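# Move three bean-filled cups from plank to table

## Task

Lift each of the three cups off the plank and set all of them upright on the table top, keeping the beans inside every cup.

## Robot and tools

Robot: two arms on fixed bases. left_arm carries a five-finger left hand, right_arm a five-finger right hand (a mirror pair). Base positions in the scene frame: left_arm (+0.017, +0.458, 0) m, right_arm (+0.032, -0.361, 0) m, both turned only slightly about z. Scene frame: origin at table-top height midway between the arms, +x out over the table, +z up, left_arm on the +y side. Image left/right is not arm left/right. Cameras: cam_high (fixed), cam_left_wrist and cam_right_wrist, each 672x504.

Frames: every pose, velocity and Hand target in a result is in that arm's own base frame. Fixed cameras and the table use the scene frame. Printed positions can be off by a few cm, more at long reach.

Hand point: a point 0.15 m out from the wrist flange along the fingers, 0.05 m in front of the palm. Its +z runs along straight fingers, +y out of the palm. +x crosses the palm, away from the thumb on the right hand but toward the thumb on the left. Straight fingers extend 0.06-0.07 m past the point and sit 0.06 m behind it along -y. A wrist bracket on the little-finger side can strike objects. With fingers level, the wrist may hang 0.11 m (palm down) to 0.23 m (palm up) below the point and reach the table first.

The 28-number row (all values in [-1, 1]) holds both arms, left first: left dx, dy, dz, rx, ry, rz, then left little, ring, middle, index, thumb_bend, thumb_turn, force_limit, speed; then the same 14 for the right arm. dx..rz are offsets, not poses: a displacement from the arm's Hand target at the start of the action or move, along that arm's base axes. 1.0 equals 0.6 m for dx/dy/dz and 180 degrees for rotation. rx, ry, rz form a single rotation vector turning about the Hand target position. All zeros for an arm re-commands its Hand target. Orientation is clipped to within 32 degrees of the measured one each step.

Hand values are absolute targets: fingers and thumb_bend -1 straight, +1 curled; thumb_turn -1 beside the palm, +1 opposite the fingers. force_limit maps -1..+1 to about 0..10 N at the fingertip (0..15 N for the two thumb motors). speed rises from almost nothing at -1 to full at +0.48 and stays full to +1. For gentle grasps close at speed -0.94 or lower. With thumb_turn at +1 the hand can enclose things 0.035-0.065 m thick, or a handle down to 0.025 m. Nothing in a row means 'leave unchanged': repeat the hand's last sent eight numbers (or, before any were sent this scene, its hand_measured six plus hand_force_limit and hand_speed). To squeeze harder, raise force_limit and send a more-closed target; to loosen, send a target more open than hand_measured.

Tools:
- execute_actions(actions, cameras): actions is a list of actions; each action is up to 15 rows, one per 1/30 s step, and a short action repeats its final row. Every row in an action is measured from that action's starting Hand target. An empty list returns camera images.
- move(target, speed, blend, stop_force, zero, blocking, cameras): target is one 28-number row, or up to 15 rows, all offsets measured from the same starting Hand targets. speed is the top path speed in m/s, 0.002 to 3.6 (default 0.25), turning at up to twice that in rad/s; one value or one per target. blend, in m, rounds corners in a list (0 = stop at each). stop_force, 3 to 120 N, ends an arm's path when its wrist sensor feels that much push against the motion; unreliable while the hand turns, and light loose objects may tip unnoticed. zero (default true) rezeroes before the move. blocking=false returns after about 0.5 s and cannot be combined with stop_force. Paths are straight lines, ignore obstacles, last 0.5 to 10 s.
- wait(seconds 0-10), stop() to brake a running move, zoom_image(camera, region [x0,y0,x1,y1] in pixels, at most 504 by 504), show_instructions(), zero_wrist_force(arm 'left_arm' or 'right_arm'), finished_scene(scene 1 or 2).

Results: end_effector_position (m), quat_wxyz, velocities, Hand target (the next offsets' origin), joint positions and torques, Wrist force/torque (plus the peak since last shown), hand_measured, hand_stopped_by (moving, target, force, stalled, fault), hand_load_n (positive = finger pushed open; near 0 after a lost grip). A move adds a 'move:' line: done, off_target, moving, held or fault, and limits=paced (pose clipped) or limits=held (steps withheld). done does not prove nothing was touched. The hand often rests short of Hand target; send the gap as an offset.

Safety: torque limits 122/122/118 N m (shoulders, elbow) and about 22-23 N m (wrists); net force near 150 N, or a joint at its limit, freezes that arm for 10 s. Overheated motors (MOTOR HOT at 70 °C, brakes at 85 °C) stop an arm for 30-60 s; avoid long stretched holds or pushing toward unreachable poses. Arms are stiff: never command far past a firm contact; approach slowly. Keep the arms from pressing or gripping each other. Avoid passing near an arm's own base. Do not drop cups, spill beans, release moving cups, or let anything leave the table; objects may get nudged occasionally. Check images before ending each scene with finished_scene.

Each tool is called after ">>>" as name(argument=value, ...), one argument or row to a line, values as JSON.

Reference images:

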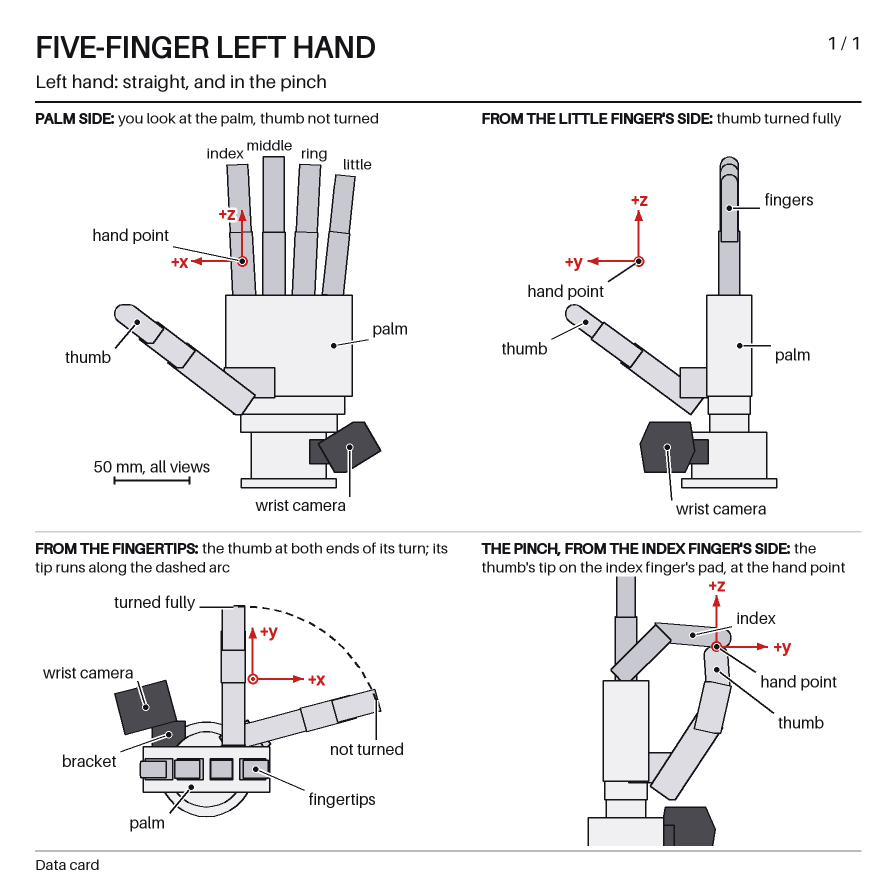

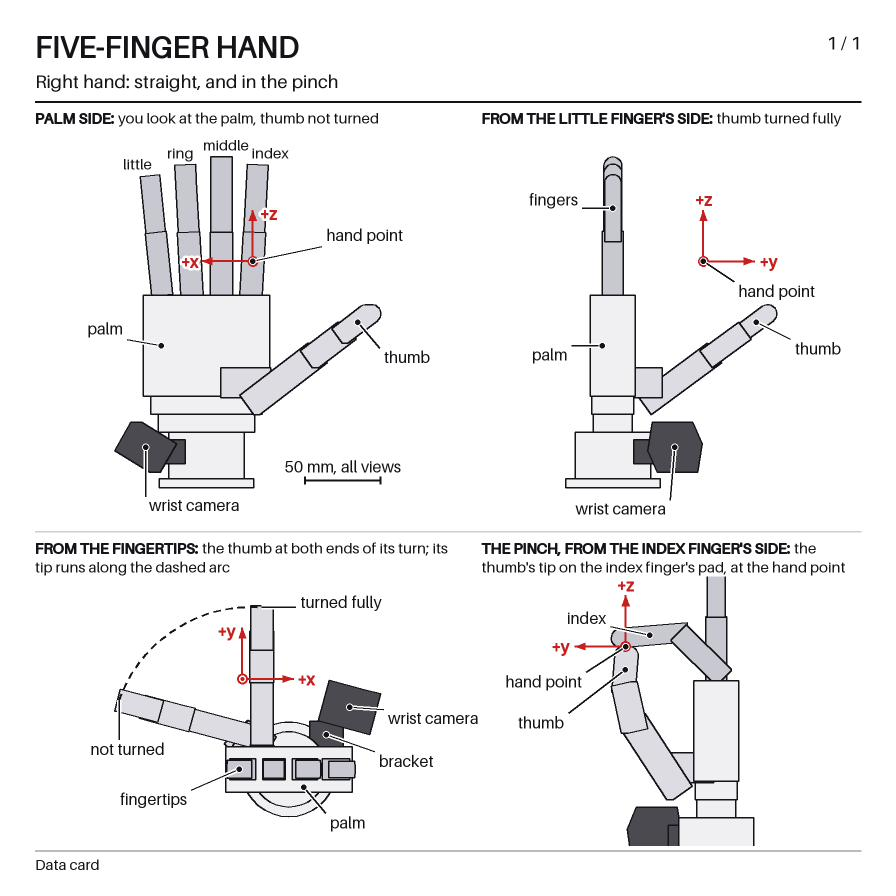

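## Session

>>> execute_actions(
  actions=[],
)

>>> zoom_image(
  camera="cam_high",
  region=[220, 130, 510, 310],
)

Scene clock: 0.00 s.
left_arm: end_effector_position=(+0.8275, -0.2106, +0.2450) hand_measured=(-1.000, -1.000, -1.000, -1.000, -1.000, -1.000) hand_load_n=(+0.0, +0.0, +0.0, +0.0, +0.0, +0.0) hand_stopped_by=(target, target, target, target, target, target) hand_force_limit=0.00 hand_speed=-0.80 end_effector_quat_wxyz=(+0.455, +0.454, +0.700, +0.311) | right_arm: end_effector_position=(+0.4300, +0.3265, +0.3218) hand_measured=(-1.000, -1.000, -1.000, -1.000, -1.000, -1.000) hand_load_n=(+0.0, +0.0, +0.0, +0.0, +0.0, +0.0) hand_stopped_by=(target, target, target, target, target, target) hand_force_limit=0.00 hand_speed=-0.80 end_effector_quat_wxyz=(-0.158, +0.906, -0.337, -0.202)
Joint positions: left_arm=[2.919 -2.301 -1.058 2.945 -1.796 -0.494] | right_arm=[0.198 -0.774 0.633 1.906 1.087 -3.851]
Joint velocities: within noise
Joint torques (N m): no reading
Wrist force (N): no reading
Wrist torque (N m): no reading
Wrist force, peak (N): no reading
Hand target: left_arm +0.8275, -0.2106, +0.2450; +0.455, +0.454, +0.700, +0.311 | right_arm +0.4300, +0.3265, +0.3218; -0.158, +0.906, -0.337, -0.202

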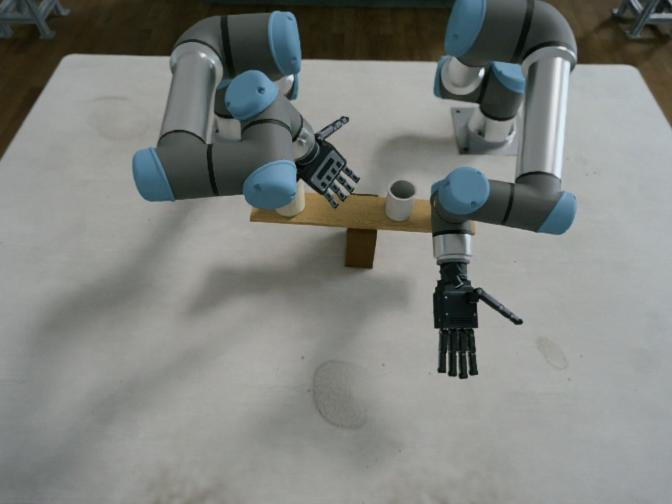

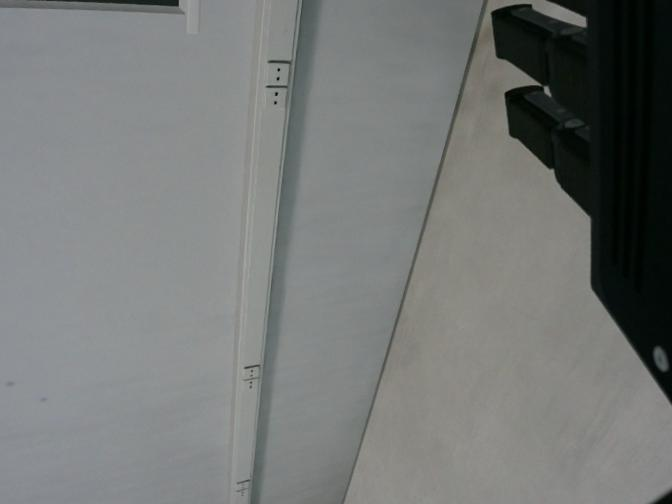

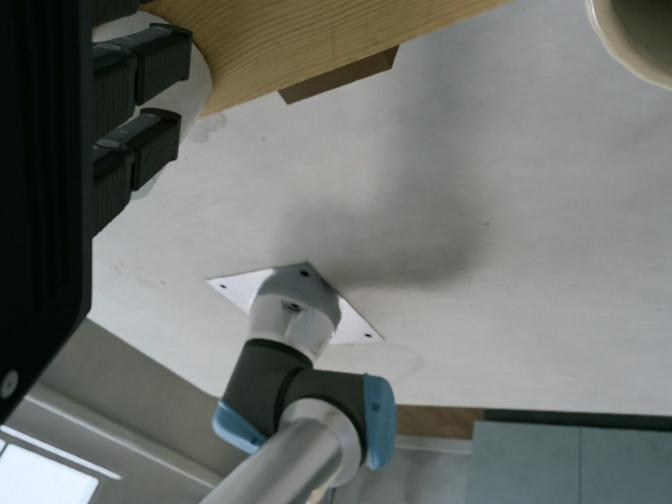

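Scaled by 1.738 from the camera's 672x504 image, which has a finer 960x720 frame.

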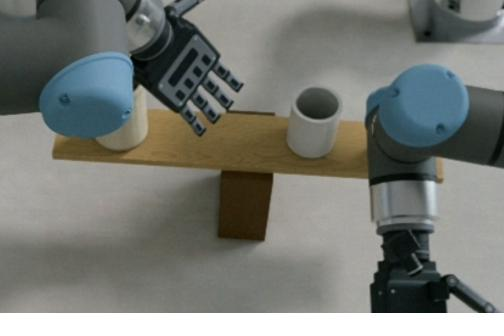

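>>> move(
  target=[
    [0, 0, 0.2917, 0, 0, 0, -1, -1, -1, -1, -1, -1, 0.0, -0.3, 0, 0, 0.2137, 0, 0, 0, -1, -1, -1, -1, -1, -1, 0.0, -0.3],
  ],
  speed=0.15,
  cameras=["cam_high", "cam_right_wrist"],
)

Scene clock: 12.97 s.
left_arm: end_effector_position=(+0.8275, -0.2106, +0.4200) hand_measured=(-1.000, -1.000, -1.000, -1.000, -1.000, -1.000) hand_load_n=(+0.0, -0.5, +0.0, +0.0, +0.0, +0.5) hand_stopped_by=(target, target, target, target, target, target) hand_force_limit=0.00 hand_speed=-0.30 end_effector_quat_wxyz=(+0.455, +0.454, +0.700, +0.311) | right_arm: end_effector_position=(+0.4282, +0.3256, +0.4488) hand_measured=(-1.000, -1.000, -1.000, -1.000, -1.000, -1.000) hand_load_n=(+0.0, +0.0, +0.0, +0.0, +0.0, +0.0) hand_stopped_by=(target, target, target, target, target, target) hand_force_limit=0.00 hand_speed=-0.30 end_effector_quat_wxyz=(-0.225, +0.882, -0.356, -0.209)
Joint positions: left_arm=[2.92 -2.306 -0.6 2.491 -1.796 -0.494] | right_arm=[0.14 -0.633 0.035 2.328 0.965 -3.855]
Joint torques (N m): left_arm=[-8.69 35.87 29.4 -0.92 -1.87 -1.31] | right_arm=[-6.09 -39.72 -30.25 4.54 -3.45 -1.17]
Wrist force (N): left_arm=[0.4 0.7 -0.2] | right_arm=[0.1 0.0 -0.1]
Wrist torque (N m): left_arm=[0.10 -0.11 -0.03] | right_arm=[0.00 -0.03 -0.08]
Wrist force, peak (N): left_arm=[0.2 1.4 -0.3] | right_arm=[-0.9 0.1 -0.7]
Hand target: left_arm +0.8275, -0.2106, +0.4200; +0.455, +0.454, +0.700, +0.311 | right_arm +0.4300, +0.3265, +0.4500; -0.158, +0.906, -0.337, -0.202
Off the commanded pose: left_arm 0.000 m, 0 deg | right_arm 0.002 m, 8 deg.
elbow stopped short (right arm): the move would have taken joint 3 (elbow) straighter than the controller allows.
move: off_target (right_arm)
Images, in order (width x height): cam_high 672x504, cam_right_wrist 672x504.

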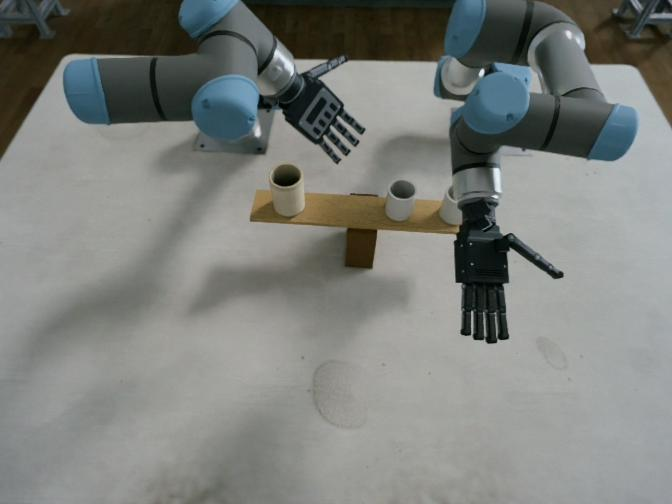

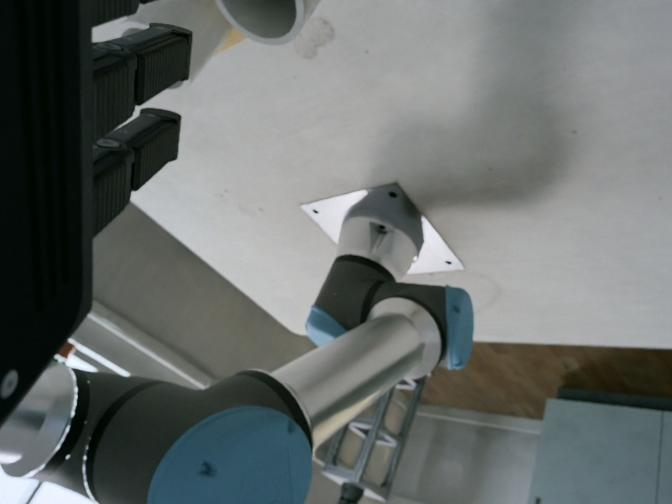

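>>> move(
  target=[
    [-0.7125, 0.1843, 0, -0.3609, -0.0432, 0.0604, -1, -1, -1, -1, -1, 1, 0.0, -0.3, -0.1167, -0.2942, -0.05, -0.0507, -0.6288, 0.2647, -1, -1, -1, -1, -1, 1, 0.0, -0.3],
  ],
  speed=0.25,
  cameras=["all"],
)

Scene clock: 20.63 s.
left_arm: end_effector_position=(+0.4000, -0.1000, +0.4200) hand_measured=(-1.000, -1.000, -1.000, -1.000, -1.000, +1.000) hand_load_n=(+0.0, +0.0, +0.0, +0.0, +0.0, +0.0) hand_stopped_by=(target, target, target, target, target, target) hand_force_limit=0.00 hand_speed=-0.30 end_effector_quat_wxyz=(+0.642, +0.054, +0.764, -0.045) | right_arm: end_effector_position=(+0.3614, +0.1510, +0.4203) hand_measured=(-1.000, -1.000, -1.000, -1.000, -1.000, +1.000) hand_load_n=(+0.0, +0.0, +0.0, +0.0, +0.0, +0.0) hand_stopped_by=(target, target, target, target, target, target) hand_force_limit=0.00 hand_speed=-0.30 end_effector_quat_wxyz=(-0.209, +0.726, +0.254, +0.604)
Joint positions: left_arm=[3.191 -1.02 -1.95 2.793 -1.384 -1.538] | right_arm=[-0.833 -2.18 2.13 1.27 0.196 -5.929]
Joint torques (N m): left_arm=[12.31 6.57 10.14 -0.37 1.23 -1.46] | right_arm=[-6.53 17.9 -4.21 3.99 -4.27 -1.51]
Wrist force (N): left_arm=[0.1 -0.7 0.8] | right_arm=[-1.0 -0.9 0.7]
Wrist torque (N m): left_arm=[-0.34 0.03 0.13] | right_arm=[-0.12 -0.21 -0.02]
Wrist force, peak (N): left_arm=[-0.1 -1.0 1.1] | right_arm=[-1.0 -2.2 0.2]
Hand target: left_arm +0.4000, -0.1000, +0.4200; +0.642, +0.054, +0.764, -0.045 | right_arm +0.3600, +0.1500, +0.4200; -0.220, +0.719, +0.262, +0.604
Off the commanded pose: left_arm 0.000 m, 0 deg | right_arm 0.002 m, 2 deg.
elbow stopped short (right arm): the move would have taken joint 3 (elbow) straighter than the controller allows.
move: done

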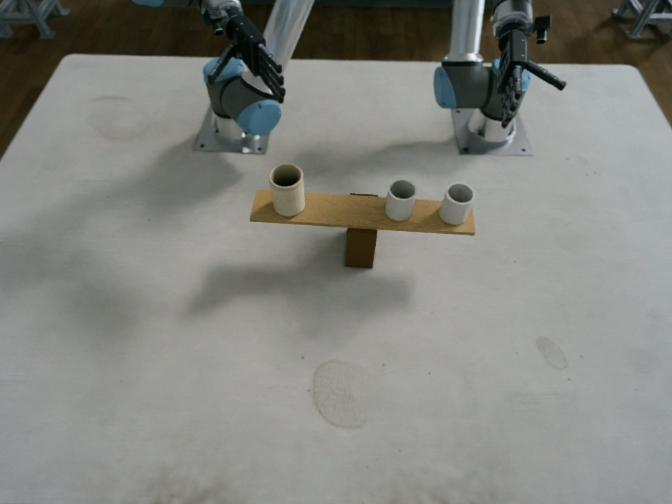

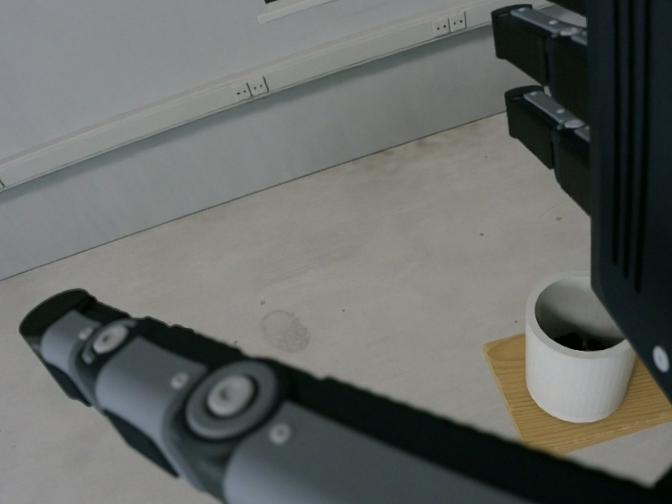

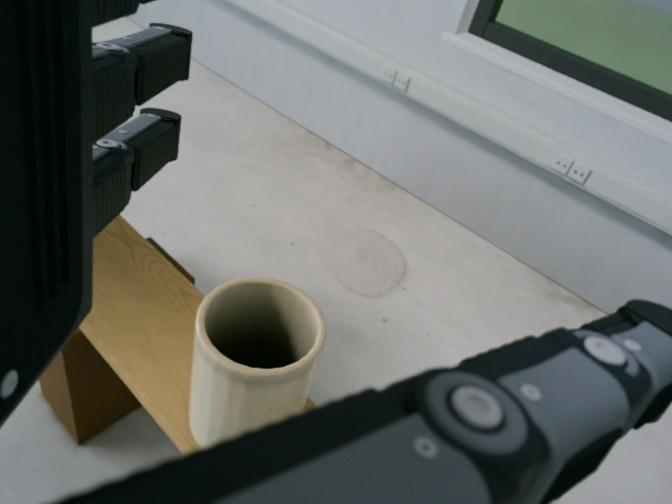

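>>> zoom_image(
  camera="cam_high",
  region=[240, 150, 360, 270],
)

>>> zoom_image(
  camera="cam_high",
  region=[365, 150, 485, 270],
)

>>> zoom_image(
  camera="cam_high",
  region=[200, 10, 320, 130],
)

>>> zoom_image(
  camera="cam_high",
  region=[450, 10, 580, 140],
)

Scaled by 4.200 from the camera's 672x504 image, which has a finer 960x720 frame.

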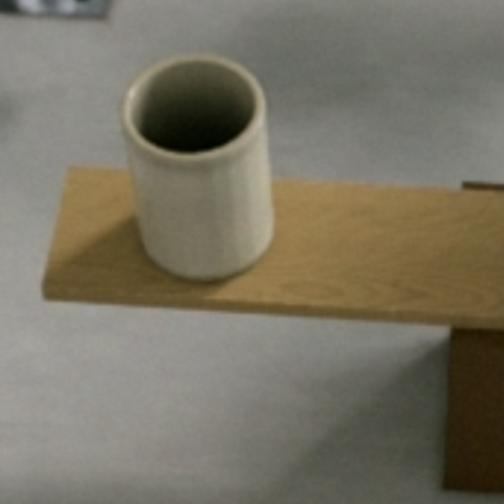

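Scaled by 4.200 from the camera's 672x504 image, which has a finer 960x720 frame.

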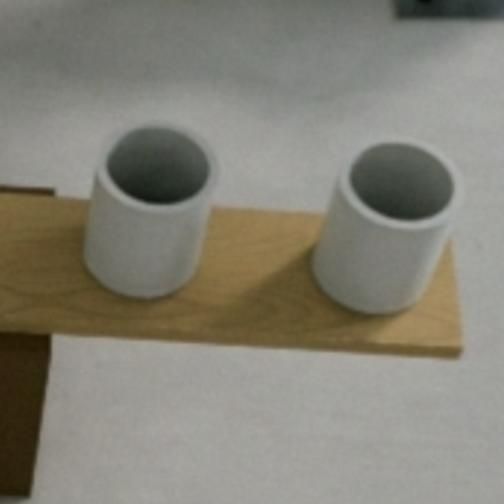

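Scaled by 4.200 from the camera's 672x504 image, which has a finer 960x720 frame.

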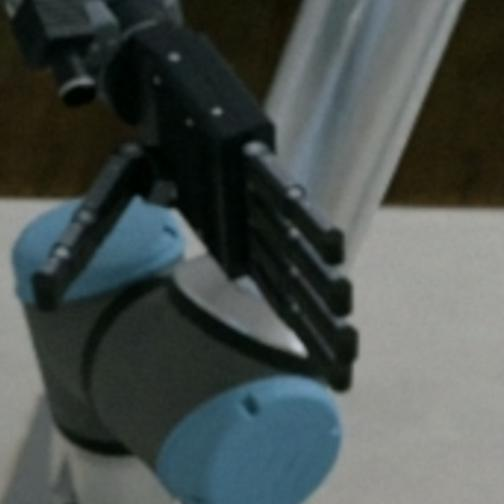

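Scaled by 3.877 from the camera's 672x504 image, which has a finer 960x720 frame.

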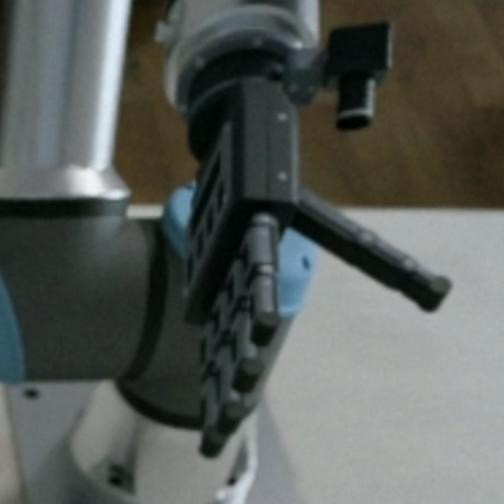

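>>> move(
  target=[
    [0, 0, 0, 0, 0, 0, -1, -1, -1, -1, -1, 1, 0.0, -0.3, -0.044, 0.0463, -0.2833, 0, 0, -0.0833, -1, -1, -1, -1, -1, 1, 0.0, -0.3],
  ],
  speed=0.15,
  cameras=["cam_high", "cam_right_wrist"],
)

>>> zoom_image(
  camera="cam_high",
  region=[200, 80, 340, 230],
)

Scene clock: 42.07 s.
left_arm: end_effector_position=(+0.4000, -0.1000, +0.4200) hand_measured=(-1.000, -1.000, -1.000, -1.000, -1.000, +1.000) hand_load_n=(+0.0, +0.0, +0.0, +0.0, +0.0, +0.5) hand_stopped_by=(target, target, target, target, target, target) hand_force_limit=0.00 hand_speed=-0.30 end_effector_quat_wxyz=(+0.642, +0.054, +0.764, -0.045) | right_arm: end_effector_position=(+0.3320, +0.1769, +0.2501) hand_measured=(-1.000, -1.000, -1.000, -1.000, -1.000, +1.000) hand_load_n=(+0.0, +0.0, +0.0, +0.0, +0.0, +0.0) hand_stopped_by=(target, target, target, target, target, target) hand_force_limit=0.00 hand_speed=-0.30 end_effector_quat_wxyz=(-0.140, +0.742, +0.165, +0.634)
Joint positions: left_arm=[3.191 -1.02 -1.95 2.793 -1.384 -1.538] | right_arm=[-1.134 -2.621 2.76 1.432 0.157 -6.284]
Joint torques (N m): left_arm=[12.22 6.39 9.68 -0.33 1.42 -1.34] | right_arm=[-6.82 10.72 -4.38 4.38 0.58 -1.94]
Wrist force (N): left_arm=[-0.2 -0.6 0.8] | right_arm=[-0.9 -0.9 0.8]
Wrist torque (N m): left_arm=[-0.34 0.07 0.11] | right_arm=[-0.16 -0.24 -0.04]
Wrist force, peak (N): left_arm=[-0.3 -0.8 0.9] | right_arm=[-1.6 -1.1 1.2]
Hand target: left_arm +0.4000, -0.1000, +0.4200; +0.642, +0.054, +0.764, -0.045 | right_arm +0.3336, +0.1778, +0.2501; -0.139, +0.747, +0.166, +0.628
Off the commanded pose: left_arm 0.000 m, 0 deg | right_arm 0.002 m, 1 deg.
shoulder posture changed (right arm): the wrist came as close to joint 1's axis as it can, and the arm is now in the other of its two shoulder postures.
joint sent to its limit (right arm) — joint 6 (wrist 3), lower limit. The joint targets still meet the commanded pose.
move: done
Images, in order (width x height): cam_high 672x504, cam_right_wrist 672x504.

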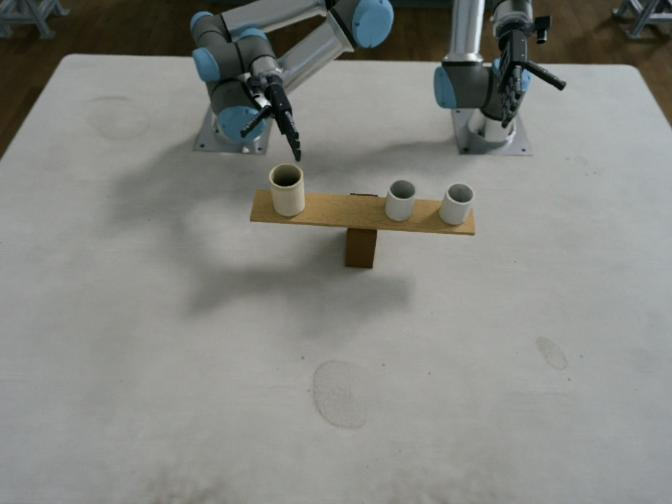

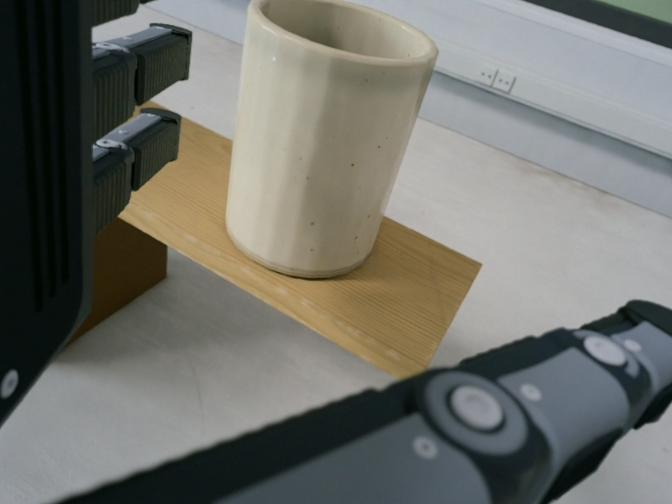

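Scaled by 3.360 from the camera's 672x504 image, which has a finer 960x720 frame.

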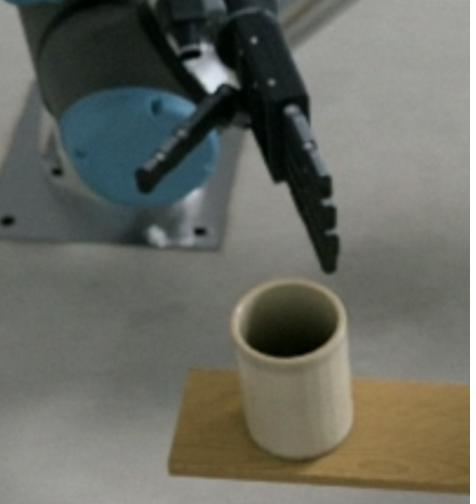

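>>> move(
  target=[
    [0, 0, 0, 0, 0, 0, -1, -1, -1, -1, -1, 1, 0.0, -0.3, 0, 0, 0.2833, 0, 0, 0, -1, -1, -1, -1, -1, 1, 0.0, -0.3],
  ],
  speed=0.1,
  cameras=["cam_high"],
)

Scene clock: 59.77 s.
left_arm: end_effector_position=(+0.4000, -0.1000, +0.4200) hand_measured=(-1.000, -1.000, -1.000, -1.000, -1.000, +1.000) hand_load_n=(+0.0, +0.0, +0.0, +0.0, +0.0, +0.0) hand_stopped_by=(target, target, target, target, target, target) hand_force_limit=0.00 hand_speed=-0.30 end_effector_quat_wxyz=(+0.642, +0.054, +0.764, -0.045) | right_arm: end_effector_position=(+0.3318, +0.1769, +0.4200) hand_measured=(-1.000, -1.000, -1.000, -1.000, -1.000, +1.000) hand_load_n=(+0.0, +0.0, +0.0, +0.0, +0.0, +0.0) hand_stopped_by=(target, target, target, target, target, target) hand_force_limit=0.00 hand_speed=-0.30 end_effector_quat_wxyz=(-0.139, +0.744, +0.164, +0.633)
Joint positions: left_arm=[3.191 -1.02 -1.95 2.793 -1.384 -1.538] | right_arm=[-1.138 -2.583 2.318 1.835 0.161 -6.284]
Joint torques (N m): left_arm=[11.94 6.53 10.18 -0.25 1.4 -1.25] | right_arm=[0.98 32.76 -33.45 3.72 -0.76 -1.4]
Wrist force (N): left_arm=[-0.1 -0.6 0.8] | right_arm=[-1.0 -0.8 1.0]
Wrist torque (N m): left_arm=[-0.32 0.06 0.12] | right_arm=[-0.16 -0.24 -0.03]
Wrist force, peak (N): left_arm=[-0.2 -0.8 0.9] | right_arm=[-1.5 -0.6 1.2]
Hand target: left_arm +0.4000, -0.1000, +0.4200; +0.642, +0.054, +0.764, -0.045 | right_arm +0.3336, +0.1778, +0.4200; -0.139, +0.747, +0.166, +0.628
Off the commanded pose: left_arm 0.000 m, 0 deg | right_arm 0.002 m, 1 deg.
joint sent to its limit (right arm) — joint 6 (wrist 3), lower limit. The joint targets still meet the commanded pose.
move: done
Images, in order (width x height): cam_high 672x504.

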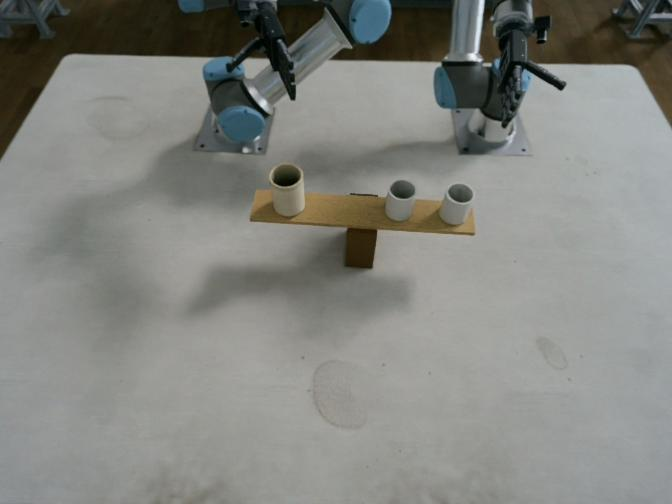

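>>> move(
  target=[
    [0, 0, 0, 0, 0, 0, -1, -1, -1, -1, -1, 1, 0.0, -0.3, 0.0838, -0.1816, 0, 0, 0, 0, -1, -1, -1, -1, -1, 1, 0.0, -0.3],
  ],
  speed=0.08,
)

Scene clock: 63.53 s.
left_arm: end_effector_position=(+0.4000, -0.1000, +0.4200) hand_measured=(-1.000, -1.000, -1.000, -1.000, -1.000, +1.000) hand_load_n=(+0.0, +0.0, +0.0, +0.0, +0.0, +0.0) hand_stopped_by=(target, target, target, target, target, target) hand_force_limit=0.00 hand_speed=-0.30 end_effector_quat_wxyz=(+0.642, +0.054, +0.764, -0.045) | right_arm: end_effector_position=(+0.3829, +0.0683, +0.4201) hand_measured=(-1.000, -1.000, -1.000, -1.000, -1.000, +1.000) hand_load_n=(+0.0, +0.0, +0.0, +0.0, +0.0, +0.0) hand_stopped_by=(target, target, target, target, target, target) hand_force_limit=0.00 hand_speed=-0.30 end_effector_quat_wxyz=(-0.142, +0.746, +0.168, +0.629)
Joint positions: left_arm=[3.191 -1.02 -1.95 2.793 -1.384 -1.538] | right_arm=[-1.116 -2.196 2.217 1.486 0.17 -6.219]
Joint torques (N m): left_arm=[12.54 6.81 9.79 -0.35 1.51 -1.31] | right_arm=[8.05 18.15 -33.19 0.27 0.66 2.15]
Wrist force (N): left_arm=[-0.2 -0.6 0.7] | right_arm=[-0.7 -0.6 1.0]
Wrist torque (N m): left_arm=[-0.32 0.07 0.11] | right_arm=[-0.12 -0.27 -0.10]
Wrist force, peak (N): left_arm=[-0.3 -0.7 1.0] | right_arm=[-1.1 -1.0 1.3]
Hand target: left_arm +0.4000, -0.1000, +0.4200; +0.642, +0.054, +0.764, -0.045 | right_arm +0.3839, +0.0688, +0.4200; -0.139, +0.747, +0.166, +0.628
Off the commanded pose: left_arm 0.000 m, 0 deg | right_arm 0.001 m, 0 deg.
shoulder posture changed (right arm): the wrist came as close to joint 1's axis as it can, and the arm is now in the other of its two shoulder postures.
move: done

>>> move(
  target=[
    [0, 0, 0, 0, 0, 0, -1, -1, -1, -1, -1, 1, 0.0, -0.3, 0.1102, -0.1647, 0, 0, 0, 0, -1, -1, -1, -1, -1, 1, 0.0, -0.3],
    [0, 0, 0, 0, 0, 0, -1, -1, -1, -1, -1, 1, 0.0, -0.3, 0.1102, -0.1647, 0, 0, 0, -0.0944, -1, -1, -1, -1, -1, 1, 0.0, -0.3],
  ],
  speed=0.15,
  cameras=["cam_high"],
)

Scene clock: 69.27 s.
left_arm: end_effector_position=(+0.4000, -0.1000, +0.4200) hand_measured=(-1.000, -1.000, -1.000, -1.000, -1.000, +1.000) hand_load_n=(+0.0, +0.0, +0.0, +0.0, -0.5, +0.5) hand_stopped_by=(target, target, target, target, target, target) hand_force_limit=0.00 hand_speed=-0.30 end_effector_quat_wxyz=(+0.642, +0.054, +0.764, -0.045) | right_arm: end_effector_position=(+0.4500, -0.0300, +0.4201) hand_measured=(-1.000, -1.000, -1.000, -1.000, -1.000, +1.000) hand_load_n=(+0.0, +0.0, +0.0, +0.0, +0.0, +0.0) hand_stopped_by=(target, target, target, target, target, target) hand_force_limit=0.00 hand_speed=-0.30 end_effector_quat_wxyz=(-0.045, +0.764, +0.054, +0.642)
Joint positions: left_arm=[3.191 -1.02 -1.95 2.793 -1.384 -1.538] | right_arm=[-0.738 -2.084 1.938 0.414 0.71 -4.919]
Joint torques (N m): left_arm=[11.81 6.22 10.19 -0.25 1.31 -1.17] | right_arm=[9.8 2.01 -7.12 -2.48 2.32 1.57]
Wrist force (N): left_arm=[-0.1 -0.7 0.6] | right_arm=[-1.2 -1.0 1.1]
Wrist torque (N m): left_arm=[-0.33 0.05 0.12] | right_arm=[-0.17 -0.18 -0.17]
Wrist force, peak (N): left_arm=[-0.3 -0.8 1.0] | right_arm=[-2.4 2.3 1.2]
Hand target: left_arm +0.4000, -0.1000, +0.4200; +0.642, +0.054, +0.764, -0.045 | right_arm +0.4500, -0.0300, +0.4200; -0.045, +0.764, +0.054, +0.642
Off the commanded pose: left_arm 0.000 m, 0 deg | right_arm 0.000 m, 0 deg.
move: done
Images, in order (width x height): cam_high 672x504.

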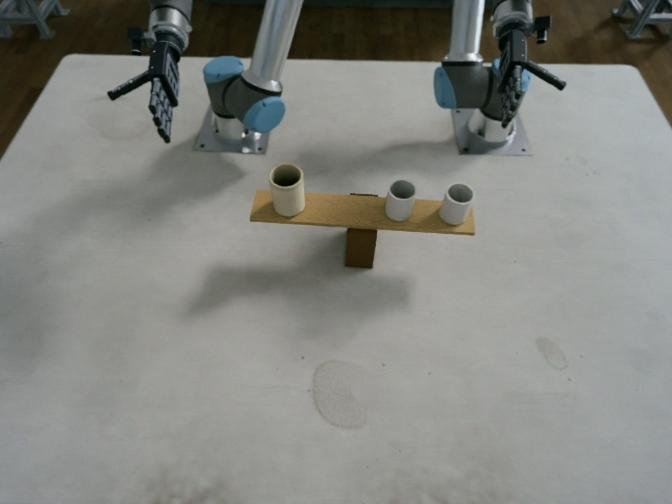

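>>> move(
  target=[
    [0, 0, 0, 0, 0, 0, -1, -1, -1, -1, -1, 1, 0.0, -0.3, 0.0, 0.2, 0, 0, 0, 0, -1, -1, -1, -1, -1, 1, 0.0, -0.3],
    [0, 0, 0, 0, 0, 0, -1, -1, -1, -1, -1, 1, 0.0, -0.3, -0.2145, 0.4118, 0, 0, 0, 0, -1, -1, -1, -1, -1, 1, 0.0, -0.3],
    [0, 0, 0, 0, 0, 0, -1, -1, -1, -1, -1, 1, 0.0, -0.3, -0.2145, 0.4118, -0.2667, 0, 0, 0, -1, -1, -1, -1, -1, 1, 0.0, -0.3],
  ],
  speed=0.15,
  blend=[0.05, 0.0, 0.0],
  cameras=["cam_high", "cam_right_wrist"],
)

>>> zoom_image(
  camera="cam_high",
  region=[220, 80, 360, 230],
)

Scene clock: 84.93 s.
left_arm: end_effector_position=(+0.4000, -0.1000, +0.4200) hand_measured=(-1.000, -1.000, -1.000, -1.000, -1.000, +1.000) hand_load_n=(+0.0, +0.0, +0.0, +0.0, +0.0, +0.0) hand_stopped_by=(target, target, target, target, target, target) hand_force_limit=0.00 hand_speed=-0.30 end_effector_quat_wxyz=(+0.642, +0.054, +0.764, -0.045) | right_arm: end_effector_position=(+0.3213, +0.2171, +0.2601) hand_measured=(-1.000, -1.000, -1.000, -1.000, -1.000, +1.000) hand_load_n=(+0.0, +0.0, +0.0, +0.0, +0.0, +0.0) hand_stopped_by=(target, target, target, target, target, target) hand_force_limit=0.00 hand_speed=-0.30 end_effector_quat_wxyz=(-0.045, +0.764, +0.054, +0.642)
Joint positions: left_arm=[3.191 -1.02 -1.95 2.793 -1.384 -1.538] | right_arm=[0.722 -1.885 2.238 -0.146 2.143 -4.6]
Joint torques (N m): left_arm=[12.02 6.78 10.09 -0.2 1.26 -1.26] | right_arm=[1.65 0.83 -7.17 -2.9 2.51 -1.32]
Wrist force (N): left_arm=[-0.1 -0.7 0.7] | right_arm=[-1.0 -1.0 1.4]
Wrist torque (N m): left_arm=[-0.33 0.04 0.12] | right_arm=[-0.20 -0.23 -0.13]
Wrist force, peak (N): left_arm=[-0.2 -0.9 0.9] | right_arm=[-2.4 -2.1 2.3]
Hand target: left_arm +0.4000, -0.1000, +0.4200; +0.642, +0.054, +0.764, -0.045 | right_arm +0.3213, +0.2171, +0.2600; -0.045, +0.764, +0.054, +0.642
Off the commanded pose: left_arm 0.000 m, 0 deg | right_arm 0.000 m, 0 deg.
move: done
Images, in order (width x height): cam_high 672x504, cam_right_wrist 672x504.

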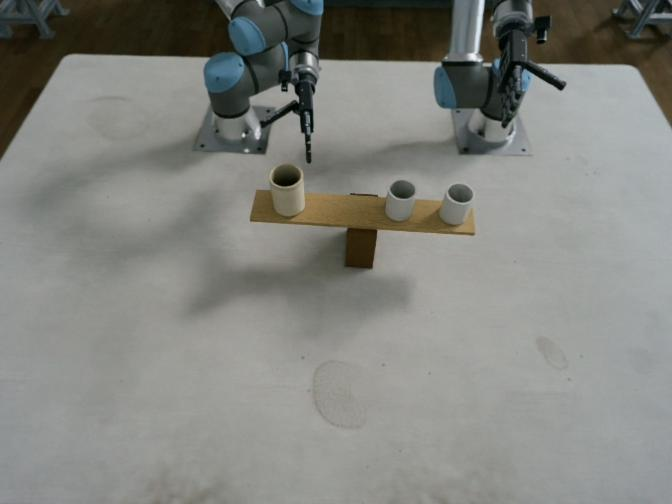

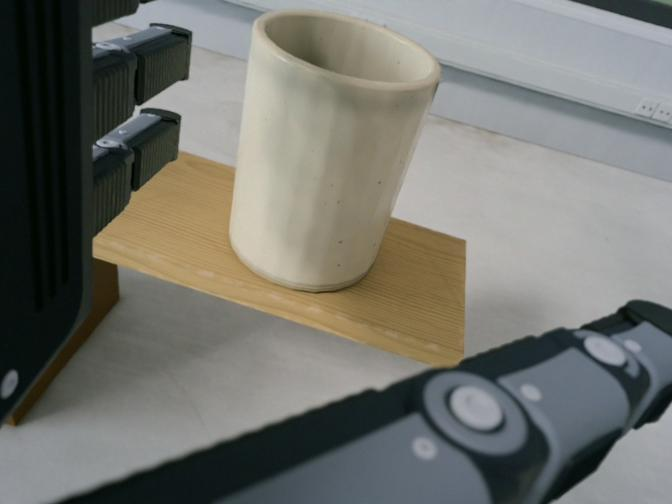

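Scaled by 3.360 from the camera's 672x504 image, which has a finer 960x720 frame.

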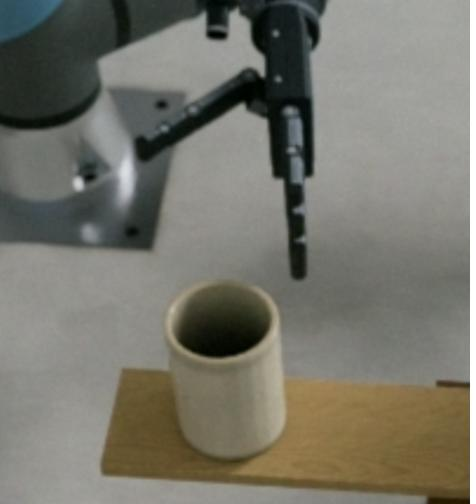

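>>> move(
  target=[
    [0, 0, 0, 0, 0, 0, -1, -1, -1, -1, -1, 1, 0.0, -0.3, 0.0, 0.005, -0.0917, 0, 0, 0, -1, -1, -1, -1, -1, 1, 0.0, -0.3],
    [0, 0, 0, 0, 0, 0, -1, -1, -1, -1, -1, 1, 0.0, -0.3, 0.1318, 0.0235, -0.0917, 0, 0, 0, -1, -1, -1, -1, -1, 1, 0.0, -0.3],
  ],
  speed=0.08,
  stop_force=5,
  cameras=["cam_high", "cam_right_wrist"],
)

>>> zoom_image(
  camera="cam_high",
  region=[220, 90, 360, 230],
)

Scene clock: 96.13 s.
left_arm: end_effector_position=(+0.4000, -0.1000, +0.4200) hand_measured=(-1.000, -1.000, -1.000, -1.000, -1.000, +1.000) hand_load_n=(+0.0, -0.5, +0.0, +0.0, +0.0, +0.0) hand_stopped_by=(target, target, target, target, target, target) hand_force_limit=0.00 hand_speed=-0.30 end_effector_quat_wxyz=(+0.642, +0.054, +0.764, -0.045) | right_arm: end_effector_position=(+0.4004, +0.2312, +0.2050) hand_measured=(-1.000, -1.000, -1.000, -1.000, -1.000, +1.000) hand_load_n=(+0.0, +0.0, +0.0, +0.0, +0.0, +0.0) hand_stopped_by=(target, target, target, target, target, target) hand_force_limit=0.00 hand_speed=-0.30 end_effector_quat_wxyz=(-0.045, +0.764, +0.054, +0.642)
Joint positions: left_arm=[3.191 -1.02 -1.95 2.793 -1.384 -1.538] | right_arm=[0.572 -1.678 2.239 -0.37 1.995 -4.634]
Joint torques (N m): left_arm=[11.09 6.81 10.15 -0.27 1.45 -1.12] | right_arm=[-6.38 -5.59 -35.09 -3.14 -2.34 -1.81]
Wrist force (N): left_arm=[-0.1 -0.7 0.6] | right_arm=[-0.8 -0.8 0.9]
Wrist torque (N m): left_arm=[-0.33 0.05 0.13] | right_arm=[-0.15 -0.23 0.00]
Wrist force, peak (N): left_arm=[-0.2 -0.8 1.0] | right_arm=[-1.8 -1.0 1.0]
Hand target: left_arm +0.4000, -0.1000, +0.4200; +0.642, +0.054, +0.764, -0.045 | right_arm +0.4004, +0.2312, +0.2050; -0.045, +0.764, +0.054, +0.642
Off the commanded pose: left_arm 0.000 m, 0 deg | right_arm 0.000 m, 0 deg.
move: done
Images, in order (width x height): cam_high 672x504, cam_right_wrist 672x504.

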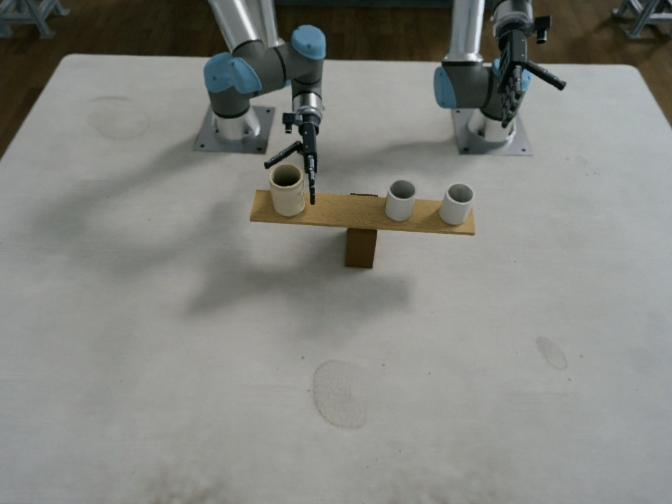

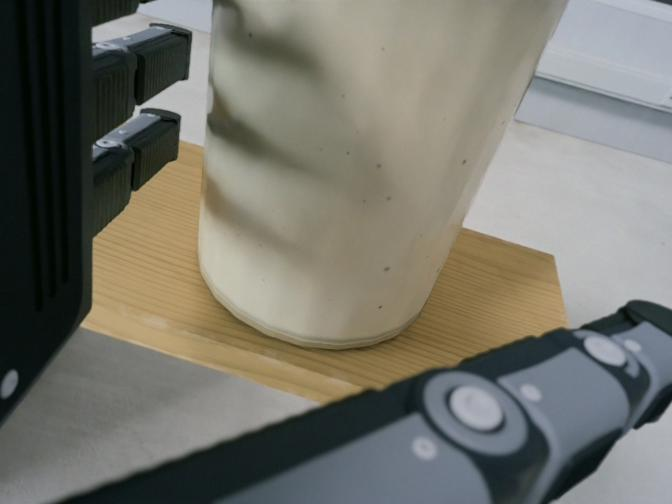

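Scaled by 3.600 from the camera's 672x504 image, which has a finer 960x720 frame.

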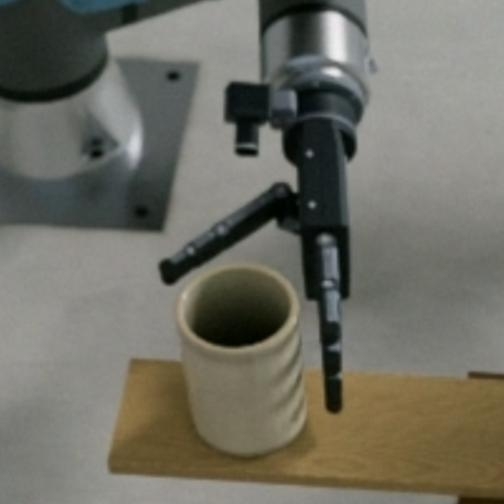

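>>> move(
  target=[
    [0, 0, 0, 0, 0, 0, -1, -1, -1, -1, -1, 1, 0.0, -0.3, 0.05, 0.007, 0, 0, 0, 0, -1, -1, -1, -1, -1, 1, 0.0, -0.3],
    [0, 0, 0, 0, 0, 0, -1, -1, -1, -1, -1, 1, 0.0, -0.3, 0.0743, 0.0105, 0, 0, 0, 0, -1, -1, -1, -1, -1, 1, 0.0, -0.3],
  ],
  speed=0.04,
  stop_force=3,
  cameras=["cam_high", "cam_right_wrist"],
)

>>> zoom_image(
  camera="cam_high",
  region=[220, 90, 360, 230],
)

Scene clock: 99.87 s.
left_arm: end_effector_position=(+0.4000, -0.1000, +0.4200) hand_measured=(-1.000, -1.000, -1.000, -1.000, -1.000, +1.000) hand_load_n=(+0.0, +0.0, +0.0, +0.0, +0.0, +0.0) hand_stopped_by=(target, target, target, target, target, target) hand_force_limit=0.00 hand_speed=-0.30 end_effector_quat_wxyz=(+0.642, +0.054, +0.764, -0.045) | right_arm: end_effector_position=(+0.4450, +0.2375, +0.2050) hand_measured=(-1.000, -1.000, -1.000, -1.000, -1.000, +1.000) hand_load_n=(+0.0, +0.0, +0.0, +0.0, +0.0, +0.0) hand_stopped_by=(target, target, target, target, target, target) hand_force_limit=0.00 hand_speed=-0.30 end_effector_quat_wxyz=(-0.045, +0.764, +0.054, +0.642)
Joint positions: left_arm=[3.191 -1.02 -1.95 2.793 -1.384 -1.538] | right_arm=[0.51 -1.597 2.165 -0.382 1.934 -4.646]
Joint torques (N m): left_arm=[11.49 6.74 10.42 -0.4 1.33 -1.1] | right_arm=[-6.29 -7.92 -34.94 -3.18 -2.25 -1.81]
Wrist force (N): left_arm=[-0.2 -0.7 0.7] | right_arm=[-0.7 -0.9 0.7]
Wrist torque (N m): left_arm=[-0.33 0.06 0.12] | right_arm=[-0.14 -0.24 -0.02]
Wrist force, peak (N): left_arm=[0.0 -0.8 1.1] | right_arm=[-1.4 -0.9 1.1]
Hand target: left_arm +0.4000, -0.1000, +0.4200; +0.642, +0.054, +0.764, -0.045 | right_arm +0.4450, +0.2375, +0.2050; -0.045, +0.764, +0.054, +0.642
Off the commanded pose: left_arm 0.000 m, 0 deg | right_arm 0.000 m, 0 deg.
move: done
Images, in order (width x height): cam_high 672x504, cam_right_wrist 672x504.

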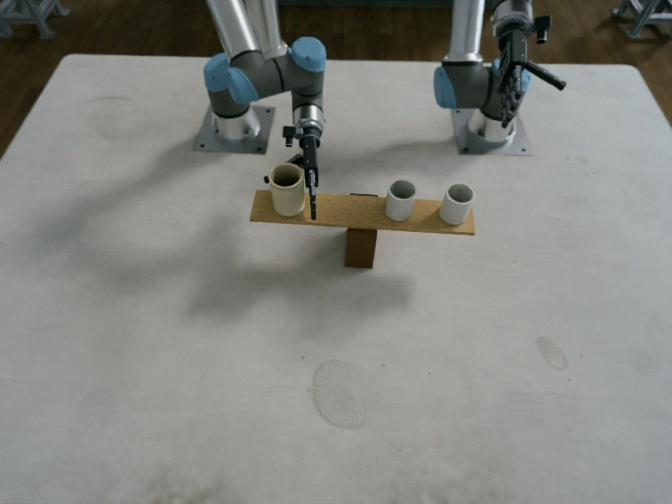

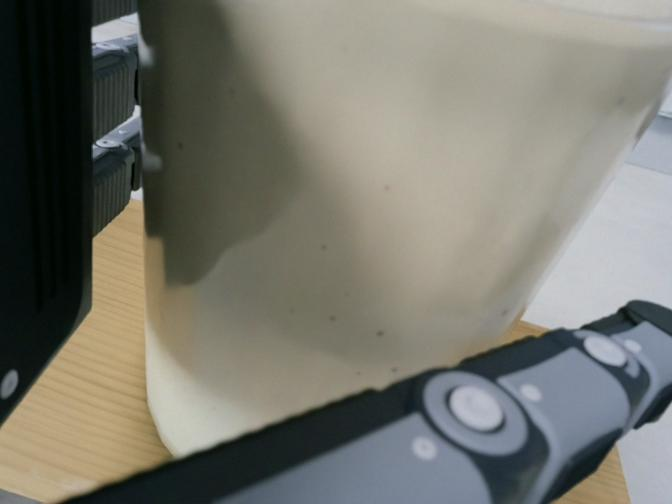

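Scaled by 3.600 from the camera's 672x504 image, which has a finer 960x720 frame.

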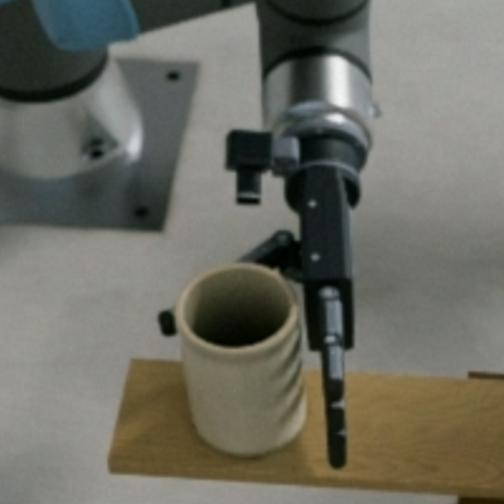

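>>> execute_actions(
  actions=[
    [[0, 0, 0, 0, 0, 0, -1, -1, -1, -1, -1, 1, 0.0, -0.3, 0, 0, 0, 0, 0, 0, -1, 0.2, 0.2, 0.2, 0.2, 1, -0.8, -0.92]],
  ],
)

>>> wait(
  seconds=2,
  cameras=["cam_high", "cam_right_wrist"],
)

>>> zoom_image(
  camera="cam_high",
  region=[220, 90, 360, 230],
)

Scene clock: 104.70 s.
left_arm: end_effector_position=(+0.4000, -0.1000, +0.4200) hand_measured=(-1.000, -1.000, -1.000, -1.000, -1.000, +1.000) hand_load_n=(+0.0, +0.0, +0.0, +0.0, +0.0, +0.0) hand_stopped_by=(target, target, target, target, target, target) hand_force_limit=0.00 hand_speed=-0.30 end_effector_quat_wxyz=(+0.642, +0.054, +0.764, -0.045) | right_arm: end_effector_position=(+0.4450, +0.2375, +0.2050) hand_measured=(-1.000, -0.320, -0.402, -0.478, -0.778, +1.000) hand_load_n=(+0.0, +2.0, +1.0, +0.5, +2.0, +0.5) hand_stopped_by=(target, force, force, force, force, target) hand_force_limit=-0.80 hand_speed=-0.92 end_effector_quat_wxyz=(-0.045, +0.764, +0.054, +0.642)
Joint positions: left_arm=[3.191 -1.02 -1.95 2.793 -1.384 -1.538] | right_arm=[0.51 -1.597 2.165 -0.382 1.934 -4.646]
Joint torques (N m): left_arm=[11.46 6.12 10.57 -0.33 1.35 -0.86] | right_arm=[-3.58 -9.27 -34.83 -2.8 -0.32 -1.3]
Wrist force (N): left_arm=[0.0 -0.8 0.8] | right_arm=[-0.4 -2.5 1.3]
Wrist torque (N m): left_arm=[-0.36 0.04 0.13] | right_arm=[-0.19 -0.27 -0.05]
Wrist force, peak (N): left_arm=[-0.2 -0.9 0.8] | right_arm=[-1.1 -2.7 1.4]
Hand target: left_arm +0.4000, -0.1000, +0.4200; +0.642, +0.054, +0.764, -0.045 | right_arm +0.4450, +0.2375, +0.2050; -0.045, +0.764, +0.054, +0.642
Off the commanded pose: left_arm 0.000 m, 0 deg | right_arm 0.000 m, 0 deg.
Step readings (end_effector_position of left_arm | right_arm):
0: (+0.4000, -0.1000, +0.4200) | (+0.4450, +0.2375, +0.2050)
1: (+0.4000, -0.1000, +0.4200) | (+0.4450, +0.2375, +0.2050)
2: (+0.4000, -0.1000, +0.4200) | (+0.4450, +0.2375, +0.2050)
4: (+0.4000, -0.1000, +0.4200) | (+0.4450, +0.2375, +0.2050)
8: (+0.4000, -0.1000, +0.4200) | (+0.4450, +0.2375, +0.2050)
15: (+0.4000, -0.1000, +0.4200) | (+0.4450, +0.2375, +0.2050)

Scene clock: 106.70 s.
left_arm: end_effector_position=(+0.4000, -0.1000, +0.4200) hand_measured=(-1.000, -1.000, -1.000, -1.000, -1.000, +1.000) hand_load_n=(+0.0, +0.0, +0.0, +0.0, +0.0, +0.5) hand_stopped_by=(target, target, target, target, target, target) hand_force_limit=0.00 hand_speed=-0.30 end_effector_quat_wxyz=(+0.642, +0.054, +0.764, -0.045) | right_arm: end_effector_position=(+0.4450, +0.2375, +0.2050) hand_measured=(-1.000, -0.320, -0.402, -0.478, -0.778, +1.000) hand_load_n=(+0.0, +2.0, +1.0, +0.0, +2.5, +0.5) hand_stopped_by=(target, force, force, force, force, target) hand_force_limit=-0.80 hand_speed=-0.92 end_effector_quat_wxyz=(-0.045, +0.764, +0.054, +0.642)
Joint positions: left_arm=[3.191 -1.02 -1.95 2.793 -1.384 -1.538] | right_arm=[0.51 -1.597 2.165 -0.382 1.934 -4.646]
Joint torques (N m): left_arm=[10.86 5.95 10.35 -0.16 1.3 -0.99] | right_arm=[1.74 -10.18 -33.28 -2.52 0.69 -0.83]
Wrist force (N): left_arm=[-0.1 -0.5 0.7] | right_arm=[-0.5 -2.4 1.4]
Wrist torque (N m): left_arm=[-0.31 0.05 0.11] | right_arm=[-0.20 -0.27 -0.07]
Wrist force, peak (N): left_arm=[-0.2 -0.8 1.0] | right_arm=[-0.9 -2.9 1.5]
Hand target: left_arm +0.4000, -0.1000, +0.4200; +0.642, +0.054, +0.764, -0.045 | right_arm +0.4450, +0.2375, +0.2050; -0.045, +0.764, +0.054, +0.642
Off the commanded pose: left_arm 0.000 m, 0 deg | right_arm 0.000 m, 0 deg.
wait: 2.00 s; at rest by 0.17 s
Images, in order (width x height): cam_high 672x504, cam_right_wrist 672x504.

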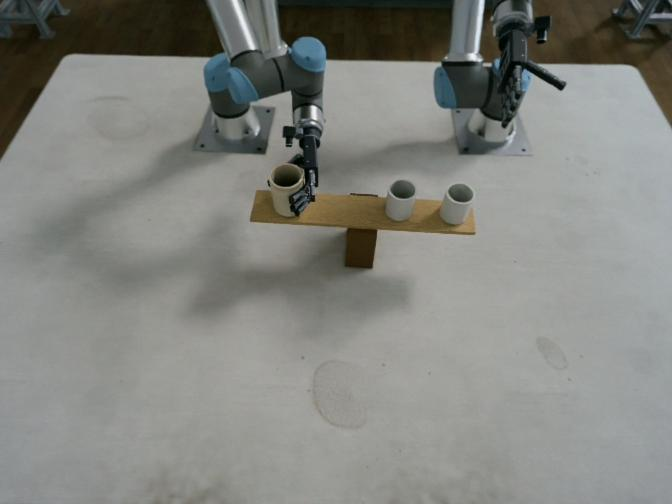

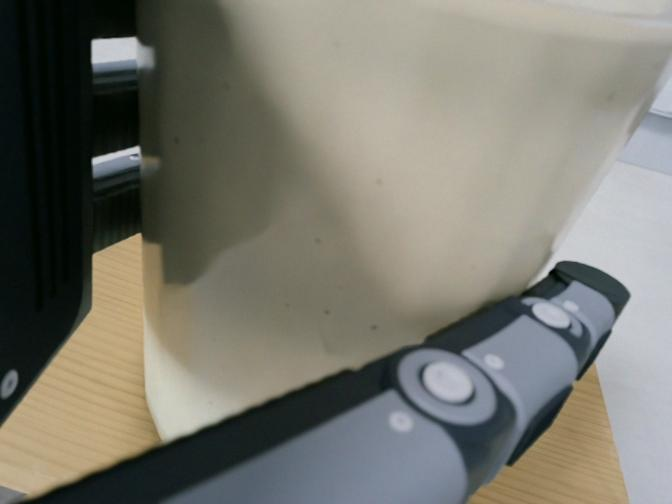

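Scaled by 3.600 from the camera's 672x504 image, which has a finer 960x720 frame.

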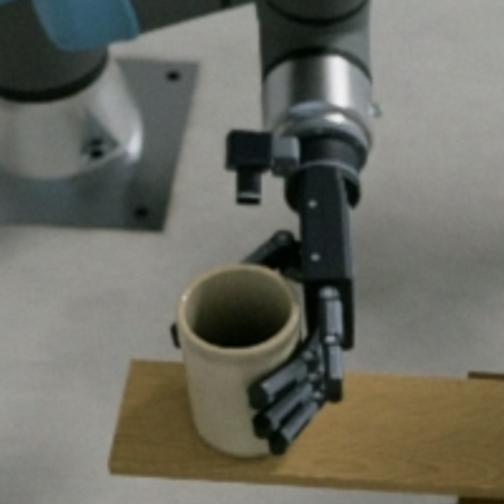

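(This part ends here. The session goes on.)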